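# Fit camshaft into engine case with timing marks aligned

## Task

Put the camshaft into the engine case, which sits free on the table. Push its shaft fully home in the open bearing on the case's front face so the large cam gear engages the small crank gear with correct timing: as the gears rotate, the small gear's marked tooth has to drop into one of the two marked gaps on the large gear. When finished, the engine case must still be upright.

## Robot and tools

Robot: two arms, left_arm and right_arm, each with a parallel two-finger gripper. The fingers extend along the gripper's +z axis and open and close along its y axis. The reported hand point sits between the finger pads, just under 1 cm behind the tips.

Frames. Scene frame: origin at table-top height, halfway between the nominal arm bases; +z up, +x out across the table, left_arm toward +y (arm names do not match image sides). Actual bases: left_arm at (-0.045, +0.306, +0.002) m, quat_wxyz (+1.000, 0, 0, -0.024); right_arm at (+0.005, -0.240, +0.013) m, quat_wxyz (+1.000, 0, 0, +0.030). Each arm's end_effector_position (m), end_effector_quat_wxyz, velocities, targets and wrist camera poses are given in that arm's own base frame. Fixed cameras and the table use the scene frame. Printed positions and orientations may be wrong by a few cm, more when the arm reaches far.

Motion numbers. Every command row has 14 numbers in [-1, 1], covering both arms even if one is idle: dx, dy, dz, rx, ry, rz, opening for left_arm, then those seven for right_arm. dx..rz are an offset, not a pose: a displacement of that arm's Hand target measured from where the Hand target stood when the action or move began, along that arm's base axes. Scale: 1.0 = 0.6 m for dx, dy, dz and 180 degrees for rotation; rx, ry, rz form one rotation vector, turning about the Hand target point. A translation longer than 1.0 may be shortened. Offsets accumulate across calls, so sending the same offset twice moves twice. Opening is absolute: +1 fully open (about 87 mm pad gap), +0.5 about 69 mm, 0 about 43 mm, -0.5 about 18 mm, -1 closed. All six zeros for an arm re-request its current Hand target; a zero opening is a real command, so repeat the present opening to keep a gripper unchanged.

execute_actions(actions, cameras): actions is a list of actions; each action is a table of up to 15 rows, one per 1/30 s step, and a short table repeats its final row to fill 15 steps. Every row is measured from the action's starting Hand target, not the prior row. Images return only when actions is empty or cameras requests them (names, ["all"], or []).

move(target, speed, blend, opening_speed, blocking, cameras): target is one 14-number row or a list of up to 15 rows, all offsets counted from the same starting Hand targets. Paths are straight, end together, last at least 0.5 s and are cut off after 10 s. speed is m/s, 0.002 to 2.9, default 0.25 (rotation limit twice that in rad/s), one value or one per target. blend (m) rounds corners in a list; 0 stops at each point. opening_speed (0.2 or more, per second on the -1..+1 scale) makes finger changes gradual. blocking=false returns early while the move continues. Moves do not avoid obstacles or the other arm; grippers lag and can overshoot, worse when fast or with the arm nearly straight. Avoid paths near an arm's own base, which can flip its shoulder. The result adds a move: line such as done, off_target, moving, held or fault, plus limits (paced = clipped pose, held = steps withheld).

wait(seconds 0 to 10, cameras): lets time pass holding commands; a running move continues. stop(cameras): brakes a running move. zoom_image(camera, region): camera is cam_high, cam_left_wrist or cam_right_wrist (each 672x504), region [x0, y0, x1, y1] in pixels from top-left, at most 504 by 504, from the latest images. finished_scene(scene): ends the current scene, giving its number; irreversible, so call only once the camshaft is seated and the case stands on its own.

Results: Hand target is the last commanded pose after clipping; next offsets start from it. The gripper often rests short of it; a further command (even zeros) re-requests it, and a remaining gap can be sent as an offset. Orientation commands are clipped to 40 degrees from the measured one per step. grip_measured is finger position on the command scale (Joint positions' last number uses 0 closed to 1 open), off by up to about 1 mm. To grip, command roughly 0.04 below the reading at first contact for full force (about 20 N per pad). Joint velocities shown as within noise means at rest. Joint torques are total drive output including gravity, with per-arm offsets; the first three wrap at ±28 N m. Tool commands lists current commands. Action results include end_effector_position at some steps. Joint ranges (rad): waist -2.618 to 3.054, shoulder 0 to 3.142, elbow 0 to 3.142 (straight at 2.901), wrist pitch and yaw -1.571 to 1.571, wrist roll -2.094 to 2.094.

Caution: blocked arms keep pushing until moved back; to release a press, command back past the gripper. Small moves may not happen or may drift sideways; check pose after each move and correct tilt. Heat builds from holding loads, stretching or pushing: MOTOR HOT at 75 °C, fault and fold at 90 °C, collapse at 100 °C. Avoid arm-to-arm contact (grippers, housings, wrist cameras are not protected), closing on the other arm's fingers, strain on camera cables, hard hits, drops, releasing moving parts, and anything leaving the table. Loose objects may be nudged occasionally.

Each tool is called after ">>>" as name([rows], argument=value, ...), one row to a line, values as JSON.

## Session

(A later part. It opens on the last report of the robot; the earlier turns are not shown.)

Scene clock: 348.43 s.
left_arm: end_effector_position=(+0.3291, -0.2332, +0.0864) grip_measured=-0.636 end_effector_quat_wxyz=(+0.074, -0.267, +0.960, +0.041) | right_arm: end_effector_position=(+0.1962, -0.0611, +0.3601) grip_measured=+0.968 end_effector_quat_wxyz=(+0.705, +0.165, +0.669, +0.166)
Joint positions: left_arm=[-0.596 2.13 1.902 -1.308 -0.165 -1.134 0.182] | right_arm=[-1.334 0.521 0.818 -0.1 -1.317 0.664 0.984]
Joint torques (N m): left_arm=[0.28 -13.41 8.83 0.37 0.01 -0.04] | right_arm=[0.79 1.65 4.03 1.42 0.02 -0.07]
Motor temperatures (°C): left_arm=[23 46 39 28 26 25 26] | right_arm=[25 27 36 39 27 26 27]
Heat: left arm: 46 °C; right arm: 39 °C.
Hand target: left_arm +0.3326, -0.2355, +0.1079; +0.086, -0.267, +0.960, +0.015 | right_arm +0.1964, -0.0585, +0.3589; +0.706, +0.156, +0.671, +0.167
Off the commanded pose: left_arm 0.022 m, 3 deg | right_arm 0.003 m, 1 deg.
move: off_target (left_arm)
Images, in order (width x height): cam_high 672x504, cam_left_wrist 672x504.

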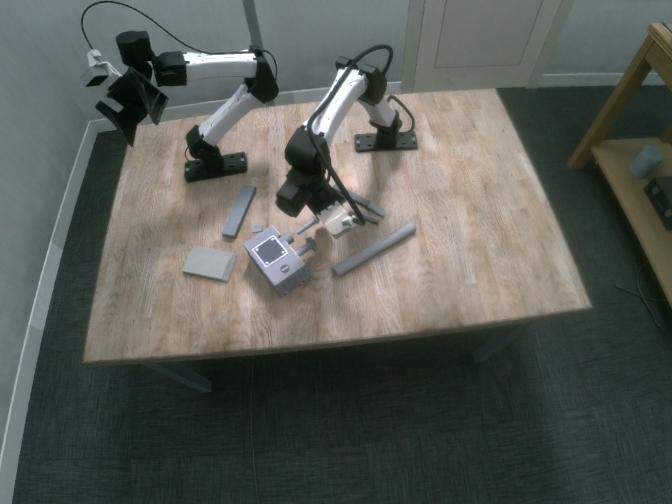

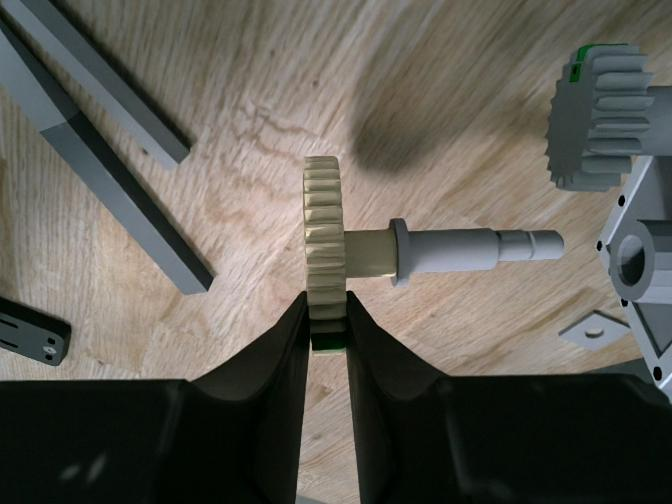

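>>> move([
  [-0.0217,0.0558,-0.0037,0,0,-0.0155,-0.74,0,0,0,0,0,0,1],
  [0.0107,-0.0025,-0.0037,0,0,-0.0155,-0.74,0,0,0,0,0,0,1],
], speed=[0.12,0.06], cameras=["cam_left_wrist","cam_high"])

>>> zoom_image(camera="cam_left_wrist", region=[370, 0, 672, 300])

>>> zoom_image(camera="cam_high", region=[230, 180, 350, 300])

Scene clock: 373.90 s.
left_arm: end_effector_position=(+0.3413, -0.2346, +0.1061) grip_measured=-0.636 end_effector_quat_wxyz=(+0.097, -0.241, +0.966, +0.009) | right_arm: end_effector_position=(+0.1962, -0.0611, +0.3601) grip_measured=+0.968 end_effector_quat_wxyz=(+0.705, +0.165, +0.669, +0.166)
Joint positions: left_arm=[-0.581 2.096 1.927 -1.282 -0.155 -1.06 0.182] | right_arm=[-1.334 0.521 0.818 -0.1 -1.317 0.664 0.984]
Joint torques (N m): left_arm=[-0.59 -8.27 9.88 0.29 -0.03 -0.19] | right_arm=[0.77 1.66 4.01 1.43 0.02 -0.07]
Heat: left arm: 49 °C; right arm: 39 °C.
Hand target: left_arm +0.3390, -0.2370, +0.1057; +0.086, -0.244, +0.966, +0.013 | right_arm +0.1964, -0.0585, +0.3589; +0.706, +0.156, +0.671, +0.167
Off the commanded pose: left_arm 0.003 m, 1 deg | right_arm 0.003 m, 1 deg.
move: done
Images, in order (width x height): cam_high 672x504, cam_left_wrist 672x504.

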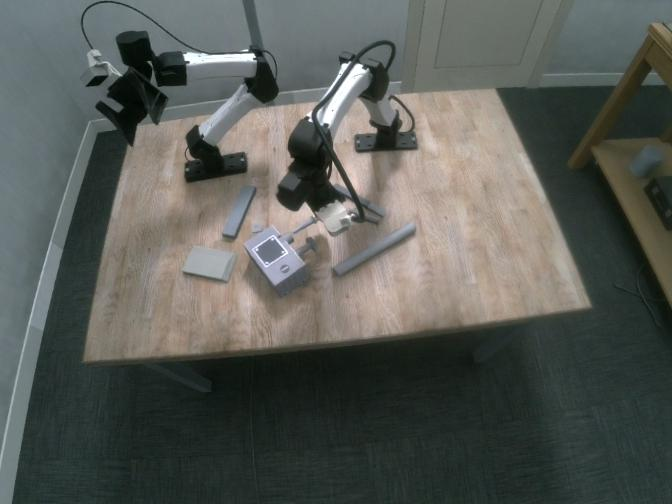

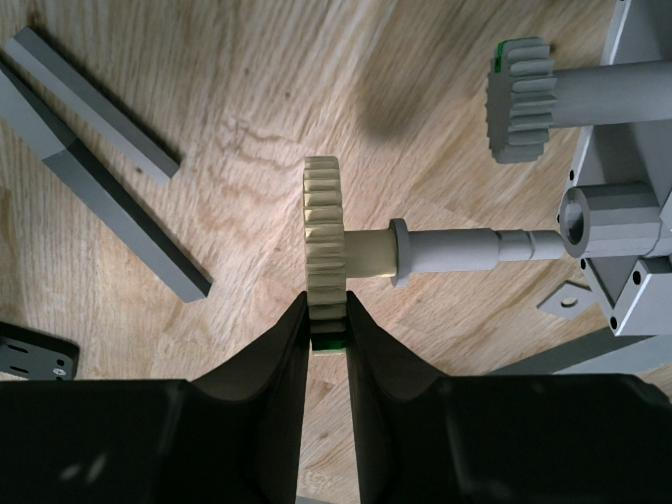

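Scaled by 1.669 from the camera's 672x504 image, which has a finer 960x720 frame.

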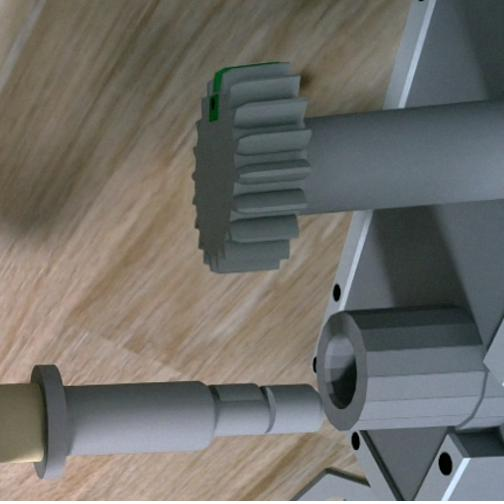

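Scaled by 4.200 from the camera's 672x504 image, which has a finer 960x720 frame.

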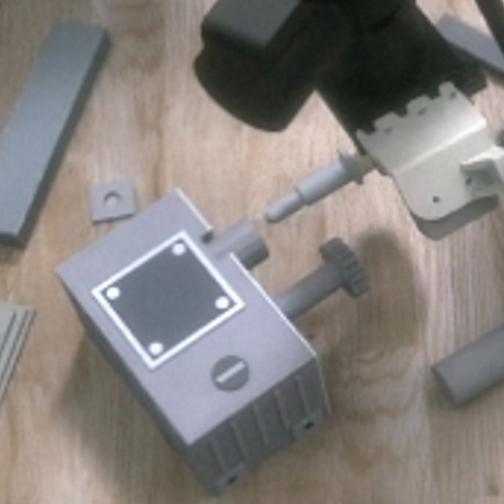

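>>> move([
  [-0.0233,0.035,-0.02,0,0,0,-0.74,0,0,0,0,0,0,1],
  [0.0083,-0.0233,-0.02,0,0,0,-0.74,0,0,0,0,0,0,1],
], speed=[0.12,0.06], cameras=["cam_left_wrist","cam_high"])

>>> zoom_image(camera="cam_left_wrist", region=[370, 0, 672, 300])

>>> zoom_image(camera="cam_high", region=[230, 180, 350, 300])

Scene clock: 410.20 s.
left_arm: end_effector_position=(+0.3465, -0.2485, +0.0947) grip_measured=-0.636 end_effector_quat_wxyz=(+0.097, -0.241, +0.966, +0.008) | right_arm: end_effector_position=(+0.1962, -0.0611, +0.3601) grip_measured=+0.968 end_effector_quat_wxyz=(+0.705, +0.165, +0.669, +0.166)
Joint positions: left_arm=[-0.601 2.149 1.963 -1.268 -0.155 -1.081 0.182] | right_arm=[-1.334 0.521 0.818 -0.1 -1.317 0.664 0.984]
Joint torques (N m): left_arm=[-0.7 -8.58 9.88 0.31 -0.05 -0.19] | right_arm=[0.79 1.65 4.01 1.42 0.02 -0.08]
Heat: left arm: 45 °C; right arm: 39 °C.
Hand target: left_arm +0.3440, -0.2509, +0.0937; +0.086, -0.244, +0.966, +0.013 | right_arm +0.1964, -0.0585, +0.3589; +0.706, +0.156, +0.671, +0.167
Off the commanded pose: left_arm 0.004 m, 1 deg | right_arm 0.003 m, 1 deg.
move: done
Images, in order (width x height): cam_high 672x504, cam_left_wrist 672x504.

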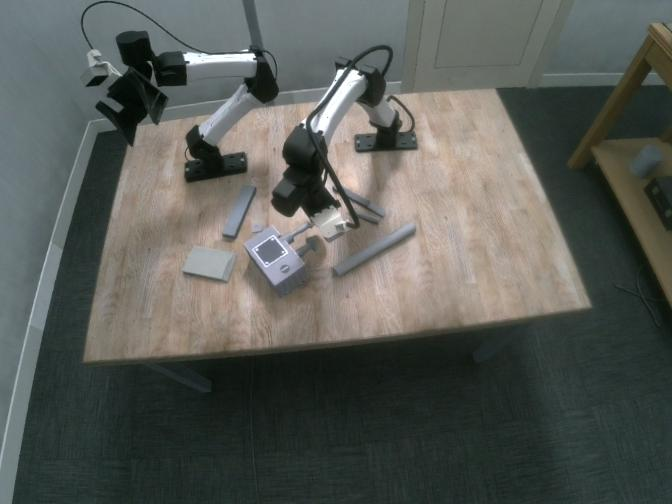

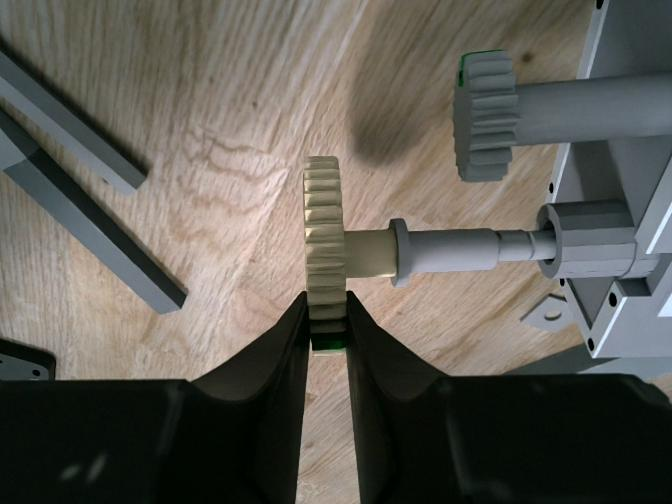

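Scaled by 1.669 from the camera's 672x504 image, which has a finer 960x720 frame.

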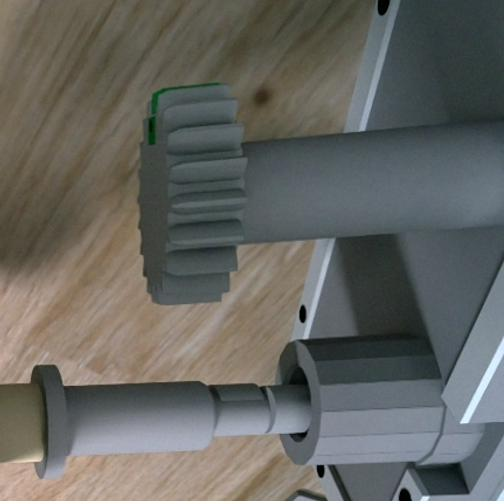

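Scaled by 4.200 from the camera's 672x504 image, which has a finer 960x720 frame.

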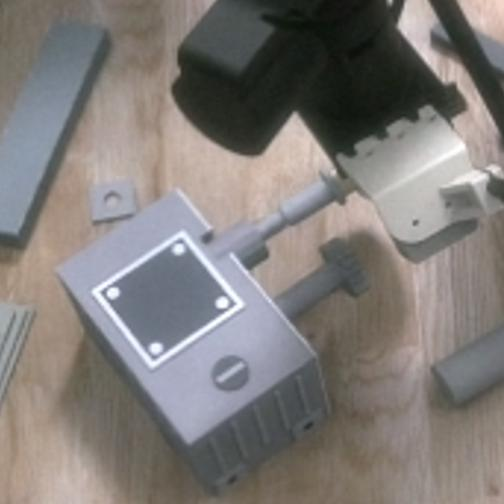

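>>> zoom_image(camera="cam_left_wrist", region=[500, 50, 672, 160])

>>> zoom_image(camera="cam_left_wrist", region=[490, 180, 672, 370])

Scaled by 2.930 from the camera's 672x504 image, which has a finer 960x720 frame.

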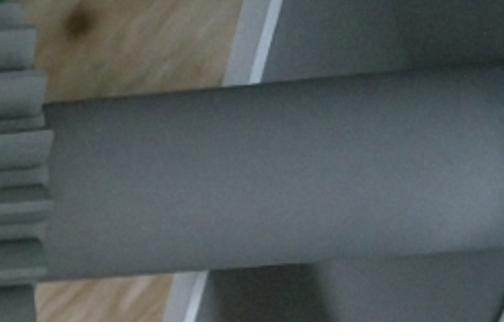

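Scaled by 2.653 from the camera's 672x504 image, which has a finer 960x720 frame.

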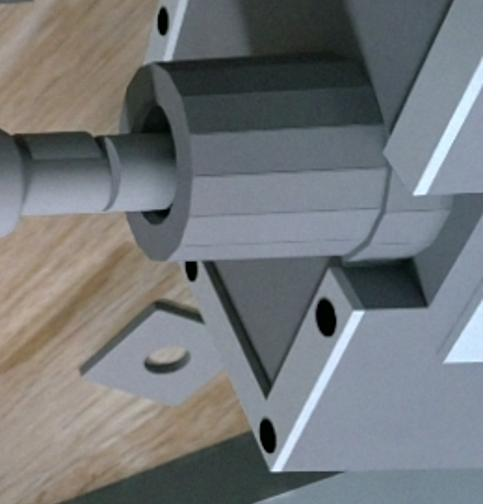

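>>> zoom_image(camera="cam_left_wrist", region=[340, 200, 520, 300])

Scaled by 2.800 from the camera's 672x504 image, which has a finer 960x720 frame.

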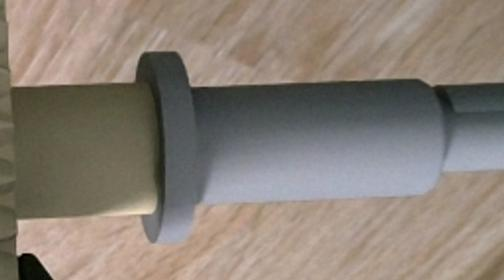

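>>> move([
  [-0.0238,0.044,0,0,0,0,-0.74,0,0,0,0,0,0,1],
  [-0.0305,0.058,-0.0203,-0.0367,-0.0196,0,-0.74,0,0,0,0,0,0,1],
  [-0.0067,0.017,-0.0203,-0.0367,-0.0196,0,-0.74,0,0,0,0,0,0,1],
], speed=[0.1,0.1,0.06], cameras=["cam_left_wrist"])

>>> zoom_image(camera="cam_left_wrist", region=[370, 0, 672, 300])

>>> zoom_image(camera="cam_left_wrist", region=[490, 180, 672, 370])

Scene clock: 469.50 s.
left_arm: end_effector_position=(+0.3402, -0.2373, +0.0806) grip_measured=-0.640 end_effector_quat_wxyz=(+0.110, -0.245, +0.962, -0.051) | right_arm: end_effector_position=(+0.1962, -0.0611, +0.3601) grip_measured=+0.968 end_effector_quat_wxyz=(+0.705, +0.165, +0.669, +0.166)
Joint positions: left_arm=[-0.56 1.987 1.651 -1.007 -0.089 -1.048 0.18] | right_arm=[-1.334 0.521 0.818 -0.1 -1.317 0.664 0.984]
Joint torques (N m): left_arm=[-0.58 -7.79 10.19 0.6 0.01 -0.18] | right_arm=[0.77 1.66 4.01 1.42 0.02 -0.07]
Motor temperatures (°C): left_arm=[23 47 45 26 26 25 27] | right_arm=[25 26 35 39 27 26 27]
Heat: left arm: 47 °C; right arm: 39 °C.
Hand target: left_arm +0.3399, -0.2408, +0.0815; +0.102, -0.249, +0.962, -0.050 | right_arm +0.1964, -0.0585, +0.3589; +0.706, +0.156, +0.671, +0.167
Off the commanded pose: left_arm 0.004 m, 1 deg | right_arm 0.003 m, 1 deg.
move: done
Images, in order (width x height): cam_left_wrist 672x504.

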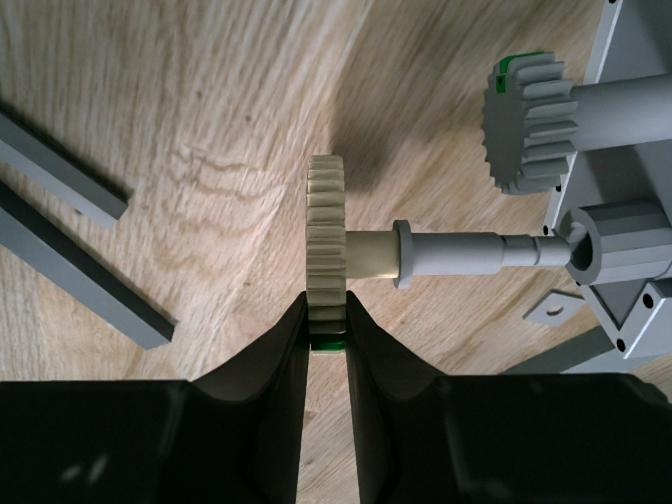

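Scaled by 1.669 from the camera's 672x504 image, which has a finer 960x720 frame.

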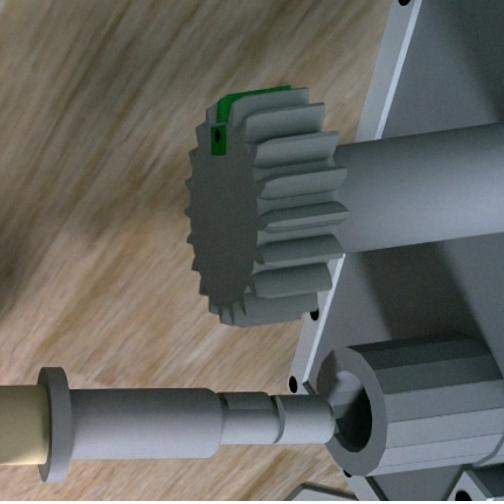

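Scaled by 2.653 from the camera's 672x504 image, which has a finer 960x720 frame.

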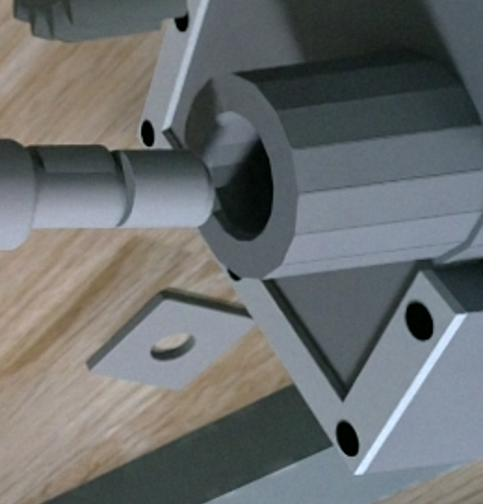

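>>> move([
  [-0.0198,0.0367,0,0,0,0,-0.74,0,0,0,0,0,0,1],
  [-0.0353,0.0283,0.0055,0.0107,0.0057,0.0394,-0.74,0,0,0,0,0,0,1],
  [-0.021,0.0078,0.0055,0.0107,0.0057,0.0394,-0.74,0,0,0,0,0,0,1],
], speed=[0.1,0.1,0.06], cameras=["cam_left_wrist","cam_high"])

>>> zoom_image(camera="cam_left_wrist", region=[370, 0, 672, 300])

>>> zoom_image(camera="cam_left_wrist", region=[490, 180, 672, 370])

>>> zoom_image(camera="cam_high", region=[230, 180, 350, 300])

Scene clock: 510.03 s.
left_arm: end_effector_position=(+0.3268, -0.2364, +0.0852) grip_measured=-0.640 end_effector_quat_wxyz=(+0.101, -0.303, +0.947, -0.036) | right_arm: end_effector_position=(+0.1962, -0.0611, +0.3601) grip_measured=+0.968 end_effector_quat_wxyz=(+0.705, +0.165, +0.669, +0.166)
Joint positions: left_arm=[-0.579 1.961 1.637 -1.062 -0.11 -1.187 0.18] | right_arm=[-1.334 0.521 0.818 -0.1 -1.317 0.664 0.984]
Joint torques (N m): left_arm=[-0.73 -7.56 9.74 0.47 -0.3 -0.18] | right_arm=[0.79 1.66 4.01 1.42 0.02 -0.07]
Heat: left arm: 46 °C; right arm: 40 °C.
Hand target: left_arm +0.3274, -0.2361, +0.0849; +0.100, -0.307, +0.946, -0.025 | right_arm +0.1964, -0.0585, +0.3589; +0.706, +0.156, +0.671, +0.167
Off the commanded pose: left_arm 0.001 m, 1 deg | right_arm 0.003 m, 1 deg.
move: done
Images, in order (width x height): cam_high 672x504, cam_left_wrist 672x504.

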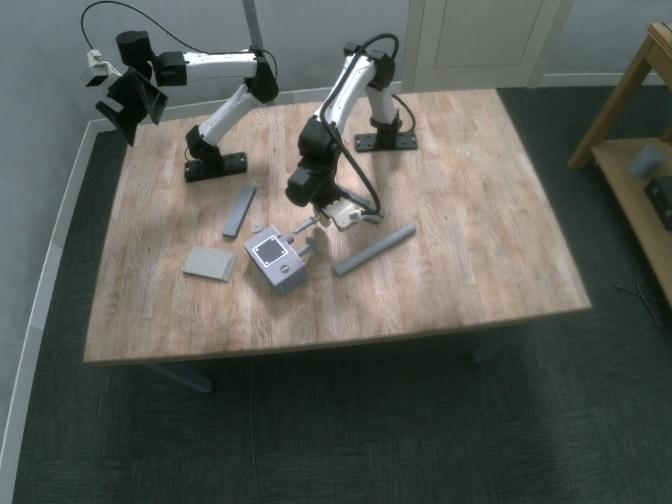

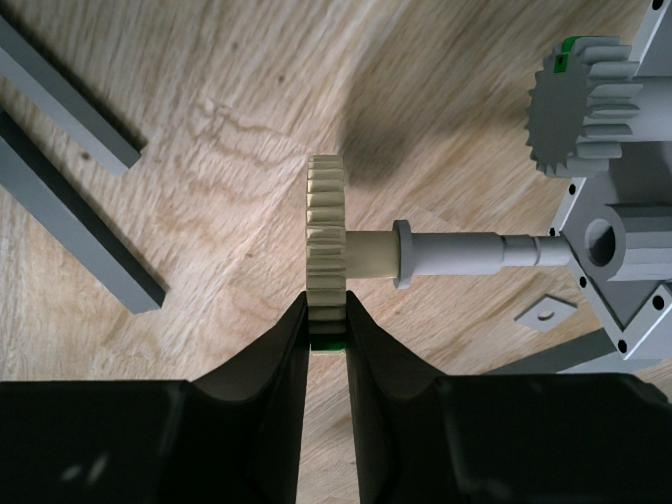

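Scaled by 1.669 from the camera's 672x504 image, which has a finer 960x720 frame.

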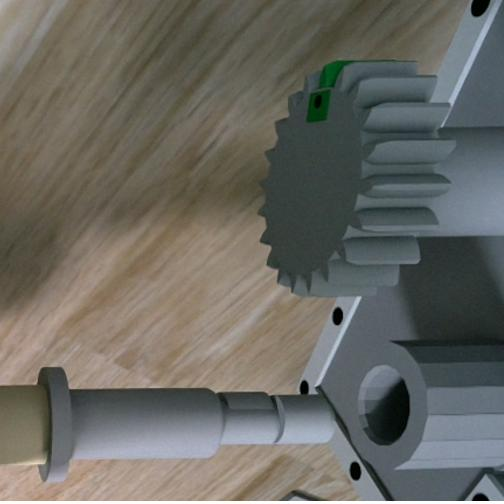

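Scaled by 2.653 from the camera's 672x504 image, which has a finer 960x720 frame.

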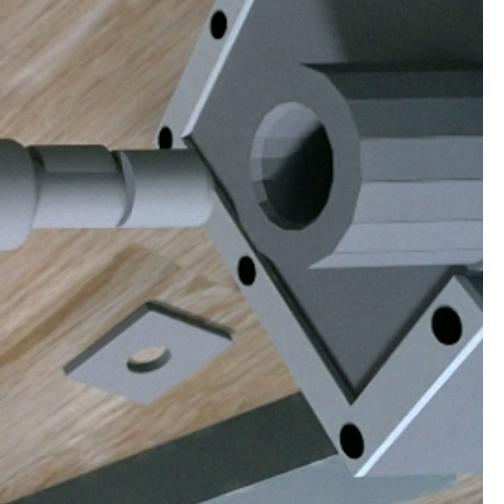

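Scaled by 4.200 from the camera's 672x504 image, which has a finer 960x720 frame.

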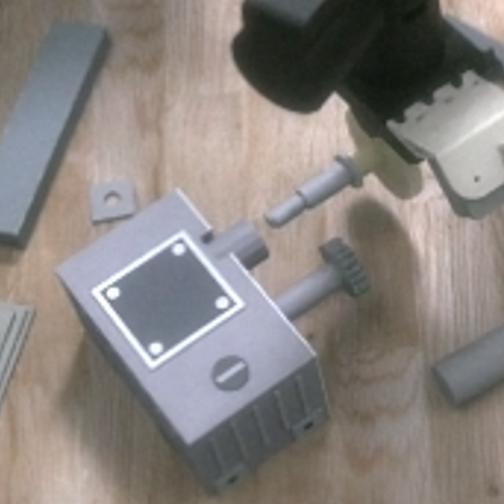

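>>> move(target=[-0.022,0.0035,-0.0065,0.0788,-0.113,0.0179,-0.74,0,0,0,0,0,0,1], speed=0.2, cameras=["cam_left_wrist"])

>>> zoom_image(camera="cam_left_wrist", region=[370, 100, 672, 400])

Scene clock: 533.03 s.
left_arm: end_effector_position=(+0.3106, -0.2371, +0.0660) grip_measured=-0.640 end_effector_quat_wxyz=(+0.281, -0.299, +0.911, +0.051) | right_arm: end_effector_position=(+0.1962, -0.0611, +0.3601) grip_measured=+0.968 end_effector_quat_wxyz=(+0.705, +0.165, +0.669, +0.166)
Joint positions: left_arm=[-0.8 1.9 1.44 -0.936 -0.555 -1.384 0.18] | right_arm=[-1.334 0.521 0.818 -0.1 -1.317 0.664 0.984]
Joint torques (N m): left_arm=[-0.51 -11.73 6.2 0.74 -0.81 -0.21] | right_arm=[0.79 1.65 3.97 1.42 0.02 -0.08]
Heat: left arm: 45 °C; right arm: 40 °C.
Hand target: left_arm +0.3142, -0.2341, +0.0810; +0.303, -0.309, +0.901, +0.040 | right_arm +0.1964, -0.0585, +0.3589; +0.706, +0.156, +0.671, +0.167
Off the commanded pose: left_arm 0.016 m, 3 deg | right_arm 0.003 m, 1 deg.
move: off_target (left_arm)
Images, in order (width x height): cam_left_wrist 672x504.

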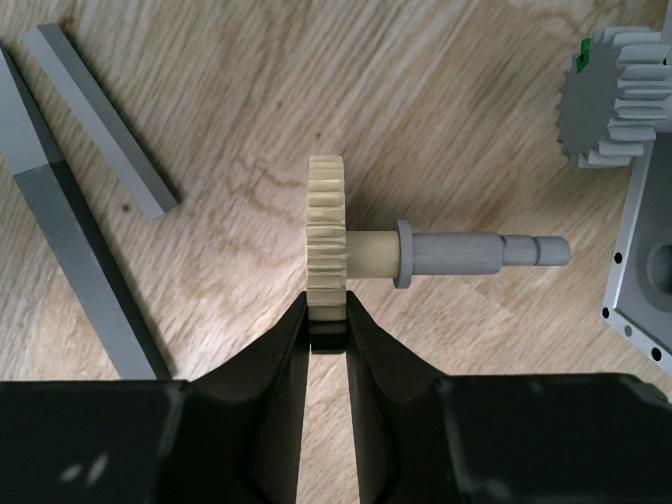

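Scaled by 1.669 from the camera's 672x504 image, which has a finer 960x720 frame.

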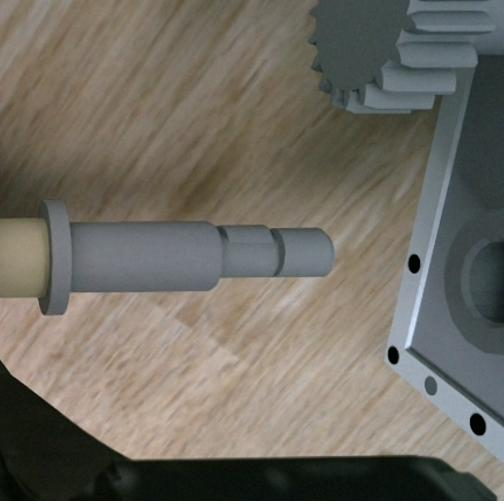

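>>> move([
  [0.0135,0.011,-0.001,-0.0788,0.113,-0.0179,-0.74,0,0,0,0,0,0,1],
  [0.028,-0.0098,-0.001,-0.0788,0.113,-0.0179,-0.74,0,0,0,0,0,0,1],
], speed=[0.15,0.06], cameras=["cam_left_wrist","cam_high"])

>>> zoom_image(camera="cam_left_wrist", region=[490, 180, 672, 370])

>>> zoom_image(camera="cam_high", region=[270, 200, 340, 270])

Scene clock: 587.80 s.
left_arm: end_effector_position=(+0.3327, -0.2353, +0.0797) grip_measured=-0.640 end_effector_quat_wxyz=(+0.110, -0.307, +0.945, -0.027) | right_arm: end_effector_position=(+0.1962, -0.0611, +0.3601) grip_measured=+0.968 end_effector_quat_wxyz=(+0.705, +0.165, +0.669, +0.166)
Joint positions: left_arm=[-0.581 1.982 1.646 -1.054 -0.138 -1.197 0.18] | right_arm=[-1.334 0.521 0.818 -0.1 -1.317 0.664 0.984]
Joint torques (N m): left_arm=[-0.85 -7.61 10.1 0.46 0.01 -0.13] | right_arm=[0.79 1.65 4.03 1.42 0.02 -0.07]
Heat: left arm: 49 °C; right arm: 40 °C.
Hand target: left_arm +0.3310, -0.2398, +0.0803; +0.100, -0.307, +0.946, -0.025 | right_arm +0.1964, -0.0585, +0.3589; +0.706, +0.156, +0.671, +0.167
Off the commanded pose: left_arm 0.005 m, 1 deg | right_arm 0.003 m, 1 deg.
move: done
Images, in order (width x height): cam_high 672x504, cam_left_wrist 672x504.

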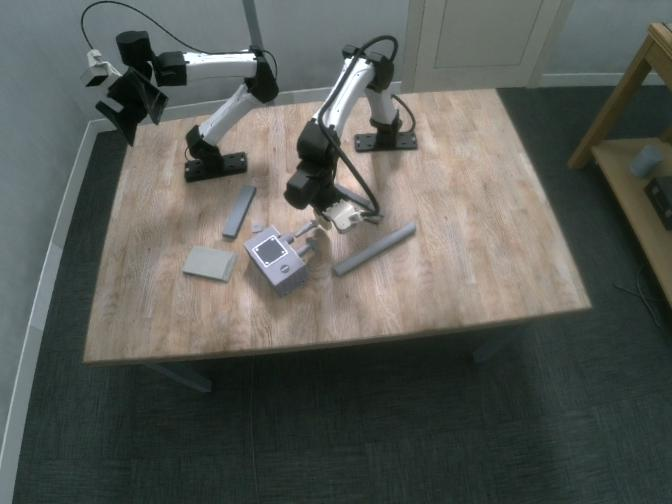

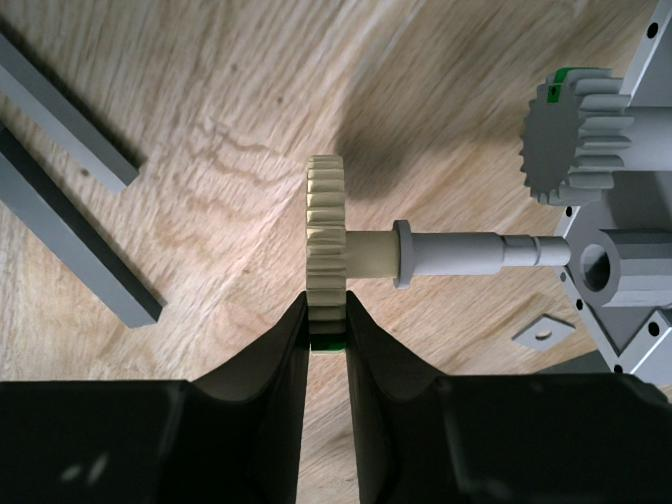

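Scaled by 2.653 from the camera's 672x504 image, which has a finer 960x720 frame.

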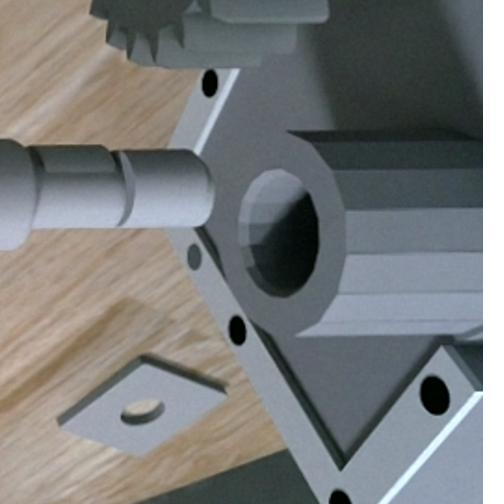

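Scaled by 7.200 from the camera's 672x504 image, which has a finer 960x720 frame.

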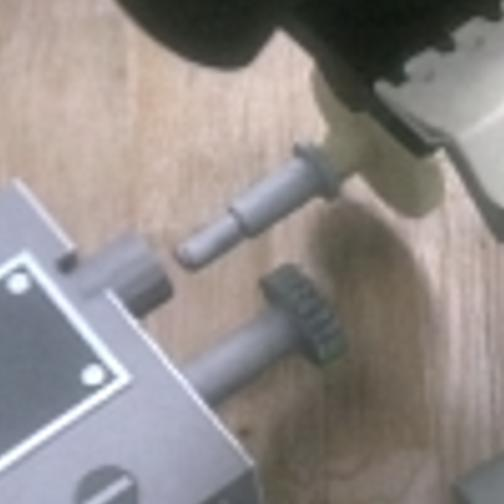

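>>> move([
  [-0.031,0.0443,0.0108,0,0,0,-0.74,0,0,0,0,0,0,1],
  [-0.0023,0.0033,0.0108,0,0,0,-0.74,0,0,0,0,0,0,1],
], speed=0.08, cameras=["all"])

Scene clock: 639.50 s.
left_arm: end_effector_position=(+0.3301, -0.2345, +0.0856) grip_measured=-0.640 end_effector_quat_wxyz=(+0.109, -0.303, +0.946, -0.027) | right_arm: end_effector_position=(+0.1962, -0.0611, +0.3601) grip_measured=+0.968 end_effector_quat_wxyz=(+0.705, +0.165, +0.669, +0.166)
Joint positions: left_arm=[-0.581 1.972 1.656 -1.074 -0.134 -1.188 0.18] | right_arm=[-1.334 0.521 0.818 -0.1 -1.317 0.664 0.984]
Joint torques (N m): left_arm=[-0.59 -7.61 10.14 0.44 -0.03 -0.19] | right_arm=[0.77 1.65 4.03 1.42 0.03 -0.07]
Heat: left arm: 47 °C; right arm: 40 °C.
Hand target: left_arm +0.3297, -0.2378, +0.0867; +0.100, -0.307, +0.946, -0.025 | right_arm +0.1964, -0.0585, +0.3589; +0.706, +0.156, +0.671, +0.167
Off the commanded pose: left_arm 0.004 m, 1 deg | right_arm 0.003 m, 1 deg.
move: done

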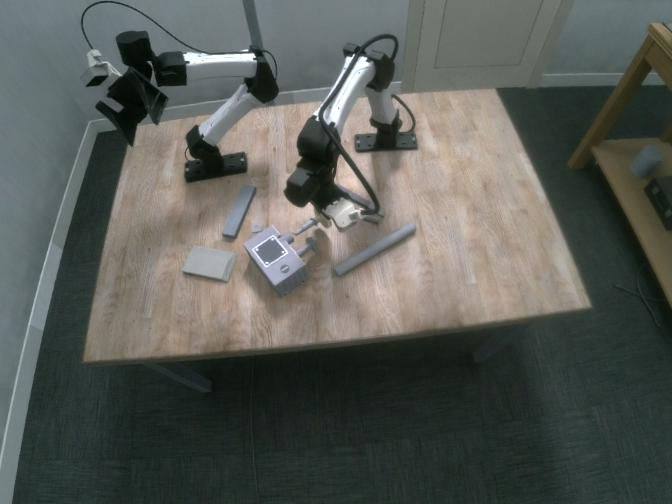

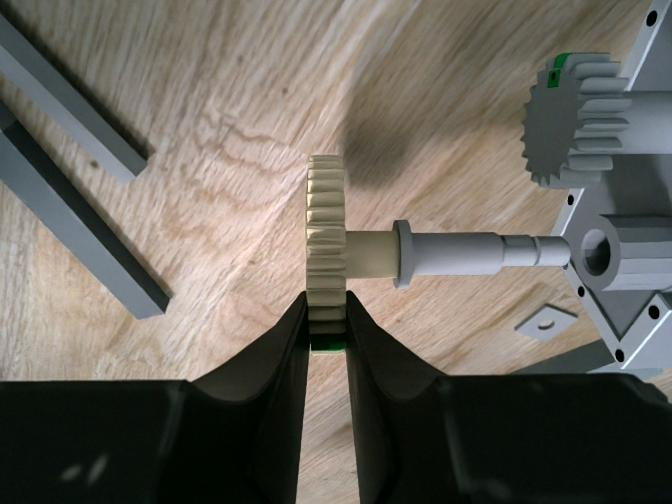

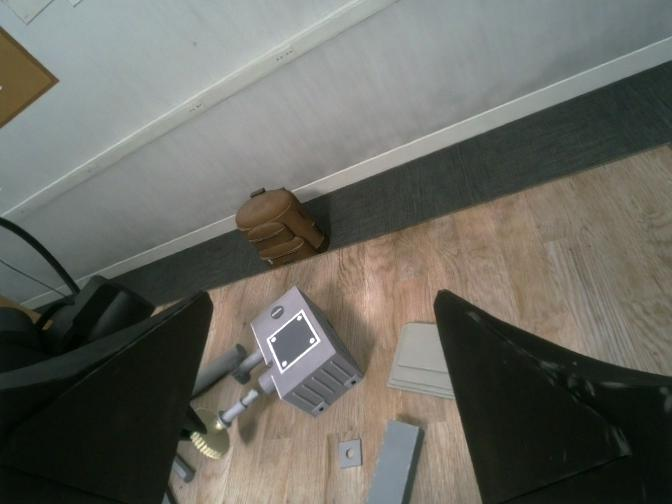

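>>> zoom_image(camera="cam_left_wrist", region=[390, 160, 670, 370])

>>> zoom_image(camera="cam_high", region=[230, 180, 390, 300])

>>> zoom_image(camera="cam_right_wrist", region=[180, 270, 380, 470])

Scaled by 1.800 from the camera's 672x504 image, which has a finer 960x720 frame.

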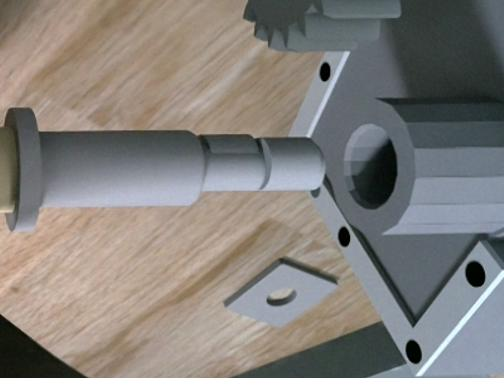

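Scaled by 3.150 from the camera's 672x504 image, which has a finer 960x720 frame.

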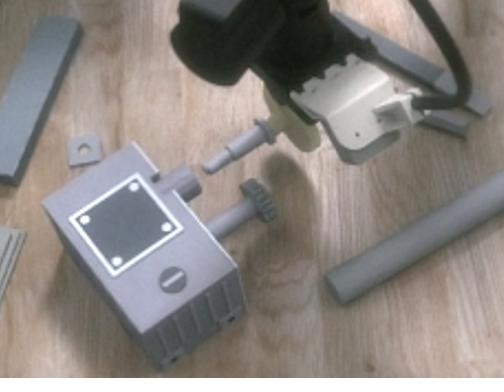

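Scaled by 2.520 from the camera's 672x504 image, which has a finer 960x720 frame.

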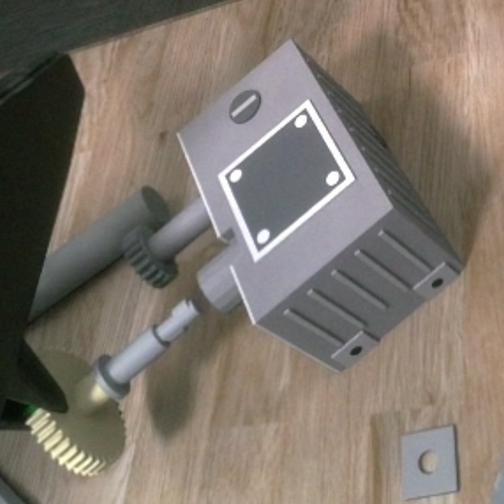

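>>> move(target=[0.0175,-0.0258,0,0,0,0,-0.74,0,0,0,0,0,0,1], speed=0.08, cameras=["cam_left_wrist","cam_high"])

>>> zoom_image(camera="cam_left_wrist", region=[390, 160, 670, 370])

>>> zoom_image(camera="cam_high", region=[240, 200, 340, 275])

Scene clock: 660.97 s.
left_arm: end_effector_position=(+0.3389, -0.2484, +0.0865) grip_measured=-0.641 end_effector_quat_wxyz=(+0.105, -0.303, +0.947, -0.025) | right_arm: end_effector_position=(+0.1962, -0.0611, +0.3601) grip_measured=+0.968 end_effector_quat_wxyz=(+0.705, +0.165, +0.669, +0.166)
Joint positions: left_arm=[-0.597 2.042 1.762 -1.121 -0.134 -1.205 0.18] | right_arm=[-1.334 0.521 0.818 -0.1 -1.317 0.664 0.984]
Joint torques (N m): left_arm=[-0.76 -8.01 10.04 0.55 -0.07 -0.2] | right_arm=[0.77 1.68 3.99 1.42 0.03 -0.07]
Heat: left arm: 45 °C; right arm: 40 °C.
Hand target: left_arm +0.3401, -0.2533, +0.0868; +0.100, -0.307, +0.946, -0.025 | right_arm +0.1964, -0.0585, +0.3589; +0.706, +0.156, +0.671, +0.167
Off the commanded pose: left_arm 0.005 m, 1 deg | right_arm 0.003 m, 1 deg.
move: done
Images, in order (width x height): cam_high 672x504, cam_left_wrist 672x504.

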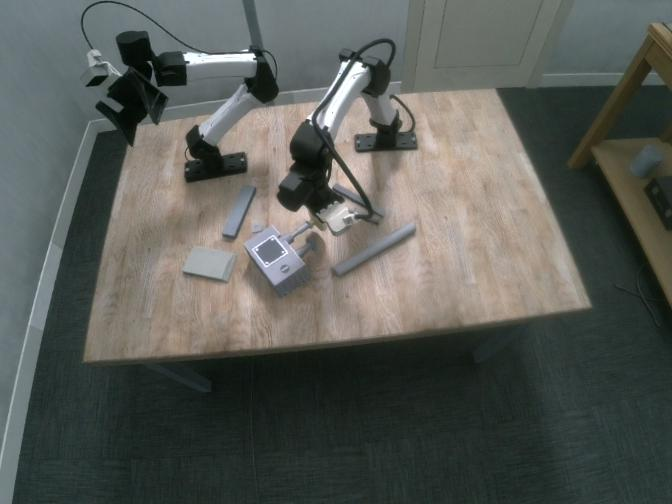

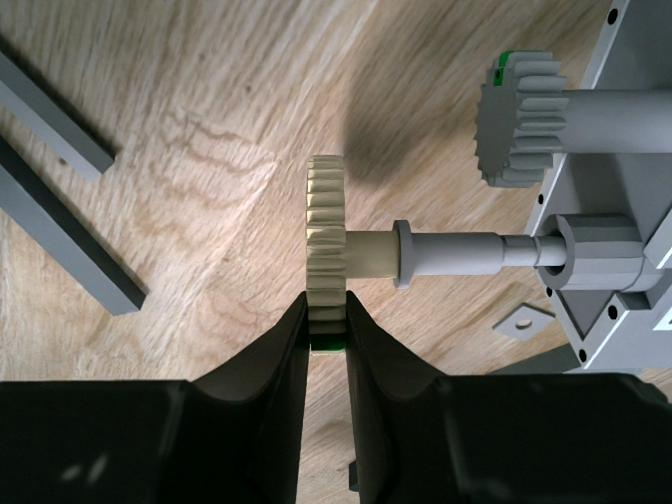

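Scaled by 1.800 from the camera's 672x504 image, which has a finer 960x720 frame.

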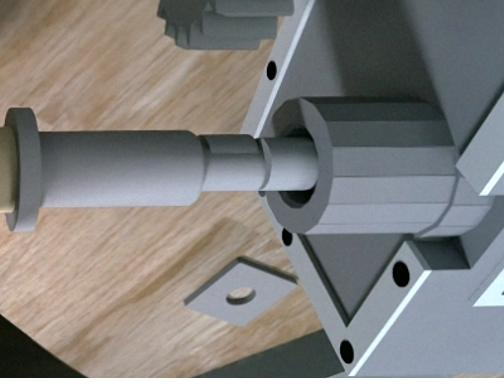

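Scaled by 5.040 from the camera's 672x504 image, which has a finer 960x720 frame.

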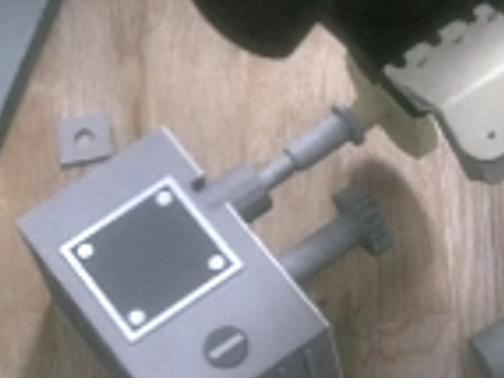

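>>> move(target=[0.0143,-0.0205,0,0,0,0,-0.74,0,0,0,0,0,0,1], speed=0.08, cameras=["cam_left_wrist","cam_high"])

>>> zoom_image(camera="cam_left_wrist", region=[390, 160, 670, 370])

>>> zoom_image(camera="cam_high", region=[240, 200, 340, 275])

Scene clock: 673.43 s.
left_arm: end_effector_position=(+0.3488, -0.2627, +0.0869) grip_measured=-0.641 end_effector_quat_wxyz=(+0.106, -0.302, +0.947, -0.029) | right_arm: end_effector_position=(+0.1962, -0.0611, +0.3601) grip_measured=+0.968 end_effector_quat_wxyz=(+0.705, +0.165, +0.669, +0.166)
Joint positions: left_arm=[-0.61 2.103 1.854 -1.145 -0.134 -1.216 0.18] | right_arm=[-1.334 0.521 0.818 -0.1 -1.317 0.664 0.984]
Joint torques (N m): left_arm=[-0.66 -8.43 10.18 0.45 -0.1 -0.2] | right_arm=[0.77 1.66 4 1.42 0.02 -0.08]
Heat: left arm: 46 °C; right arm: 40 °C.
Hand target: left_arm +0.3486, -0.2657, +0.0868; +0.100, -0.307, +0.946, -0.025 | right_arm +0.1964, -0.0585, +0.3589; +0.706, +0.156, +0.671, +0.167
Off the commanded pose: left_arm 0.003 m, 1 deg | right_arm 0.003 m, 1 deg.
move: done
Images, in order (width x height): cam_high 672x504, cam_left_wrist 672x504.

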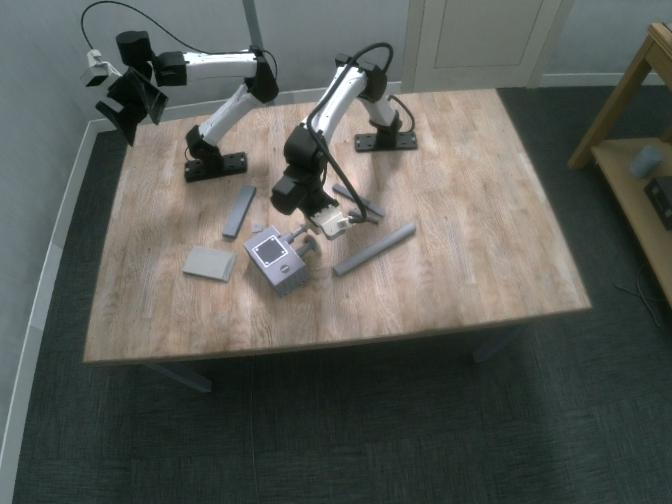

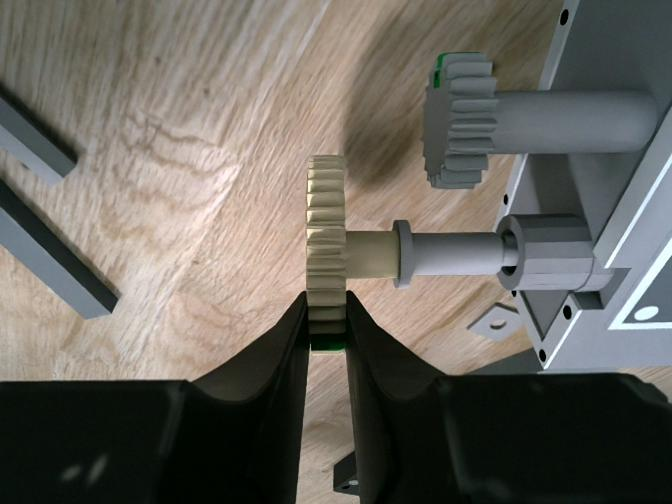

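Scaled by 1.800 from the camera's 672x504 image, which has a finer 960x720 frame.

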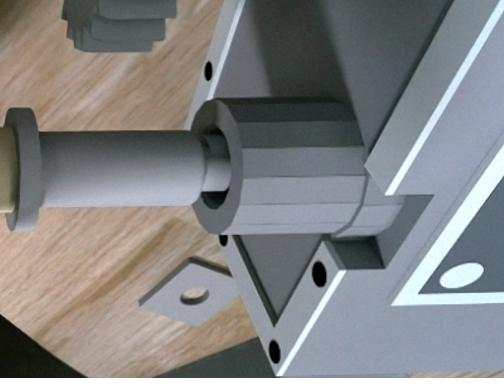

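Scaled by 5.040 from the camera's 672x504 image, which has a finer 960x720 frame.

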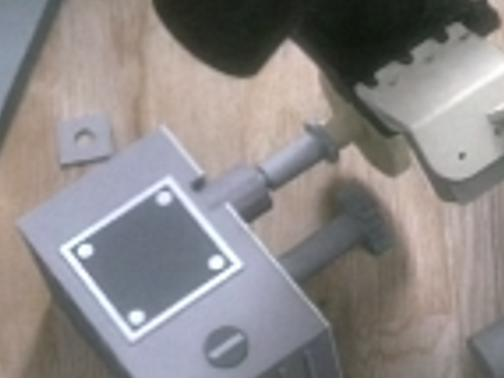

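>>> move(target=[0,0,0,0,0,0,-0.74,0.409,0.137,-0.182,0.213,0.605,-0.054,-1], speed=0.35, cameras=["all"])

Scene clock: 712.63 s.
left_arm: end_effector_position=(+0.3487, -0.2627, +0.0869) grip_measured=-0.641 end_effector_quat_wxyz=(+0.106, -0.302, +0.947, -0.029) | right_arm: end_effector_position=(+0.4404, +0.0269, +0.2445) grip_measured=-1.000 end_effector_quat_wxyz=(+0.038, +0.523, +0.809, +0.264)
Joint positions: left_arm=[-0.61 2.103 1.854 -1.145 -0.134 -1.216 0.18] | right_arm=[-0.191 2.157 2.429 -1.551 -0.461 1.025 0]
Joint torques (N m): left_arm=[-0.66 -8.43 10.18 0.46 -0.1 -0.2] | right_arm=[-0.66 -9.51 6.13 0.62 -0.28 -0.01]
Heat: left arm: 45 °C; right arm: 39 °C.
Hand target: left_arm +0.3486, -0.2657, +0.0868; +0.100, -0.307, +0.946, -0.025 | right_arm +0.4419, +0.0238, +0.2497; -0.191, +0.462, +0.860, +0.102
Off the commanded pose: left_arm 0.003 m, 1 deg | right_arm 0.006 m, 34 deg.
joint sent to its limit (right arm) — joint 4 (wrist pitch), lower limit. The joint targets are off in orientation, not in position.
move: off_target (right_arm)

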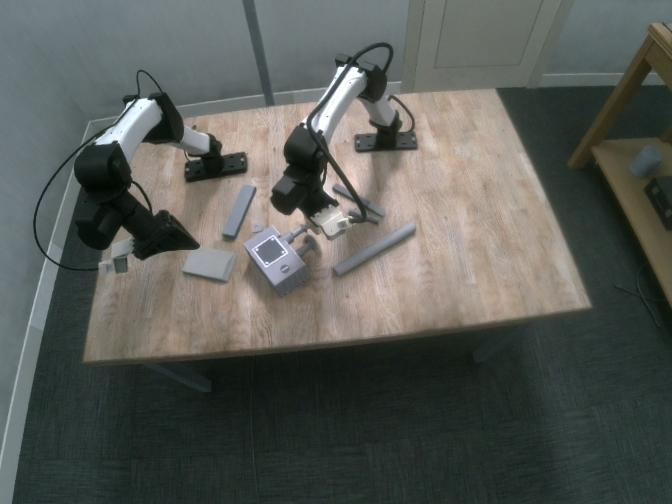

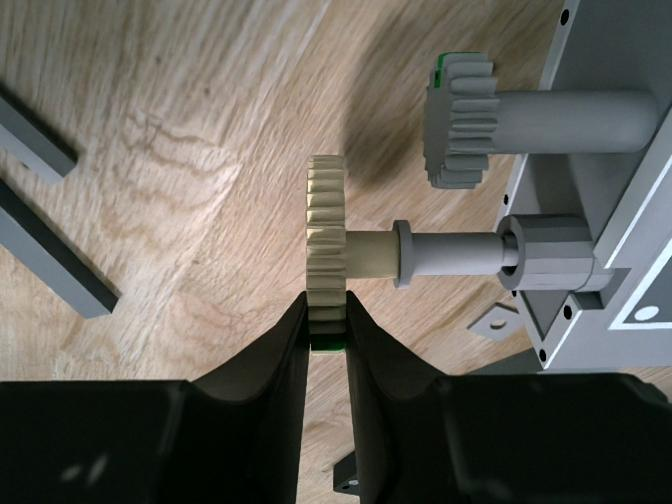

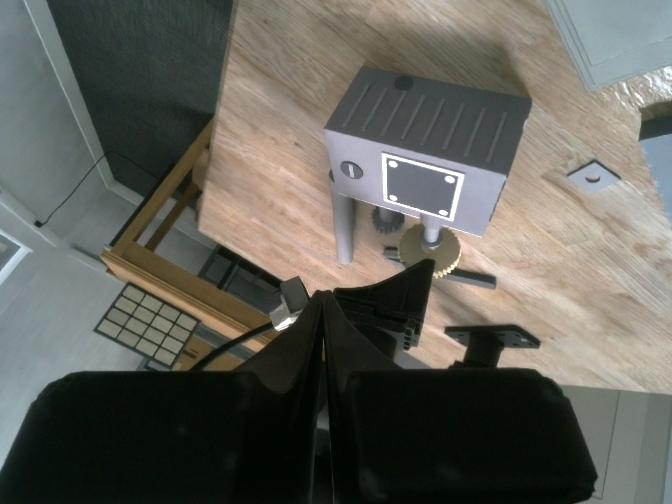

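>>> move(target=[0,0,0,0,0,0,-0.74,0.0,0,-0.2,-0.0463,-0.0307,0,-1], speed=0.2, cameras=["cam_high","cam_right_wrist"])

Scene clock: 727.53 s.
left_arm: end_effector_position=(+0.3487, -0.2627, +0.0869) grip_measured=-0.641 end_effector_quat_wxyz=(+0.106, -0.302, +0.947, -0.029) | right_arm: end_effector_position=(+0.4453, +0.0226, +0.1338) grip_measured=-1.000 end_effector_quat_wxyz=(-0.018, +0.493, +0.861, +0.124)
Joint positions: left_arm=[-0.61 2.103 1.854 -1.145 -0.134 -1.216 0.18] | right_arm=[-0.118 2.357 2.403 -1.551 -0.244 0.93 0]
Joint torques (N m): left_arm=[-0.65 -8.42 10.21 0.47 -0.1 -0.2] | right_arm=[0.79 -10.95 3.99 0.25 0.06 -0.11]
Heat: left arm: 45 °C; right arm: 37 °C.
Hand target: left_arm +0.3486, -0.2657, +0.0868; +0.100, -0.307, +0.946, -0.025 | right_arm +0.4418, +0.0238, +0.1297; -0.116, +0.469, +0.874, +0.061
Off the commanded pose: left_arm 0.003 m, 1 deg | right_arm 0.005 m, 14 deg.
joint sent to its limit (right arm) — joint 4 (wrist pitch), lower limit. The joint targets are off in orientation, not in position.
move: off_target (right_arm)
Images, in order (width x height): cam_high 672x504, cam_right_wrist 672x504.

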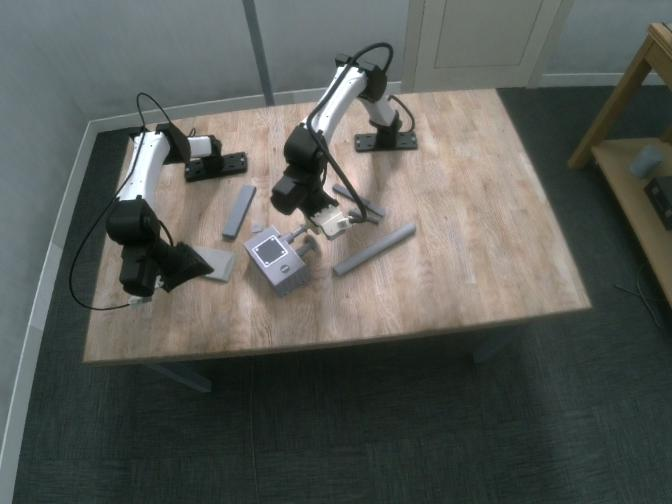

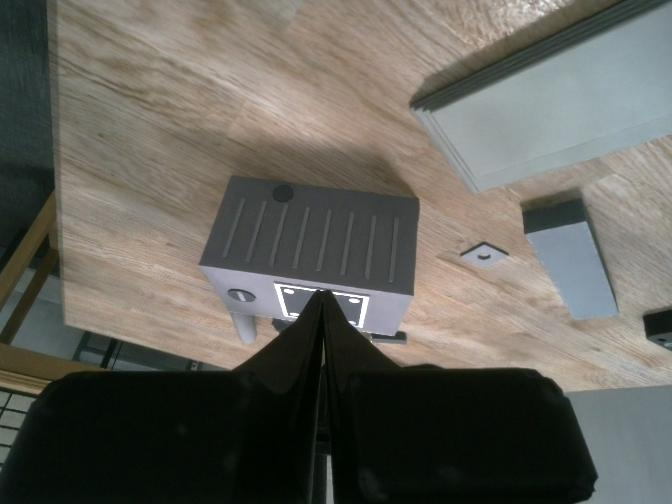

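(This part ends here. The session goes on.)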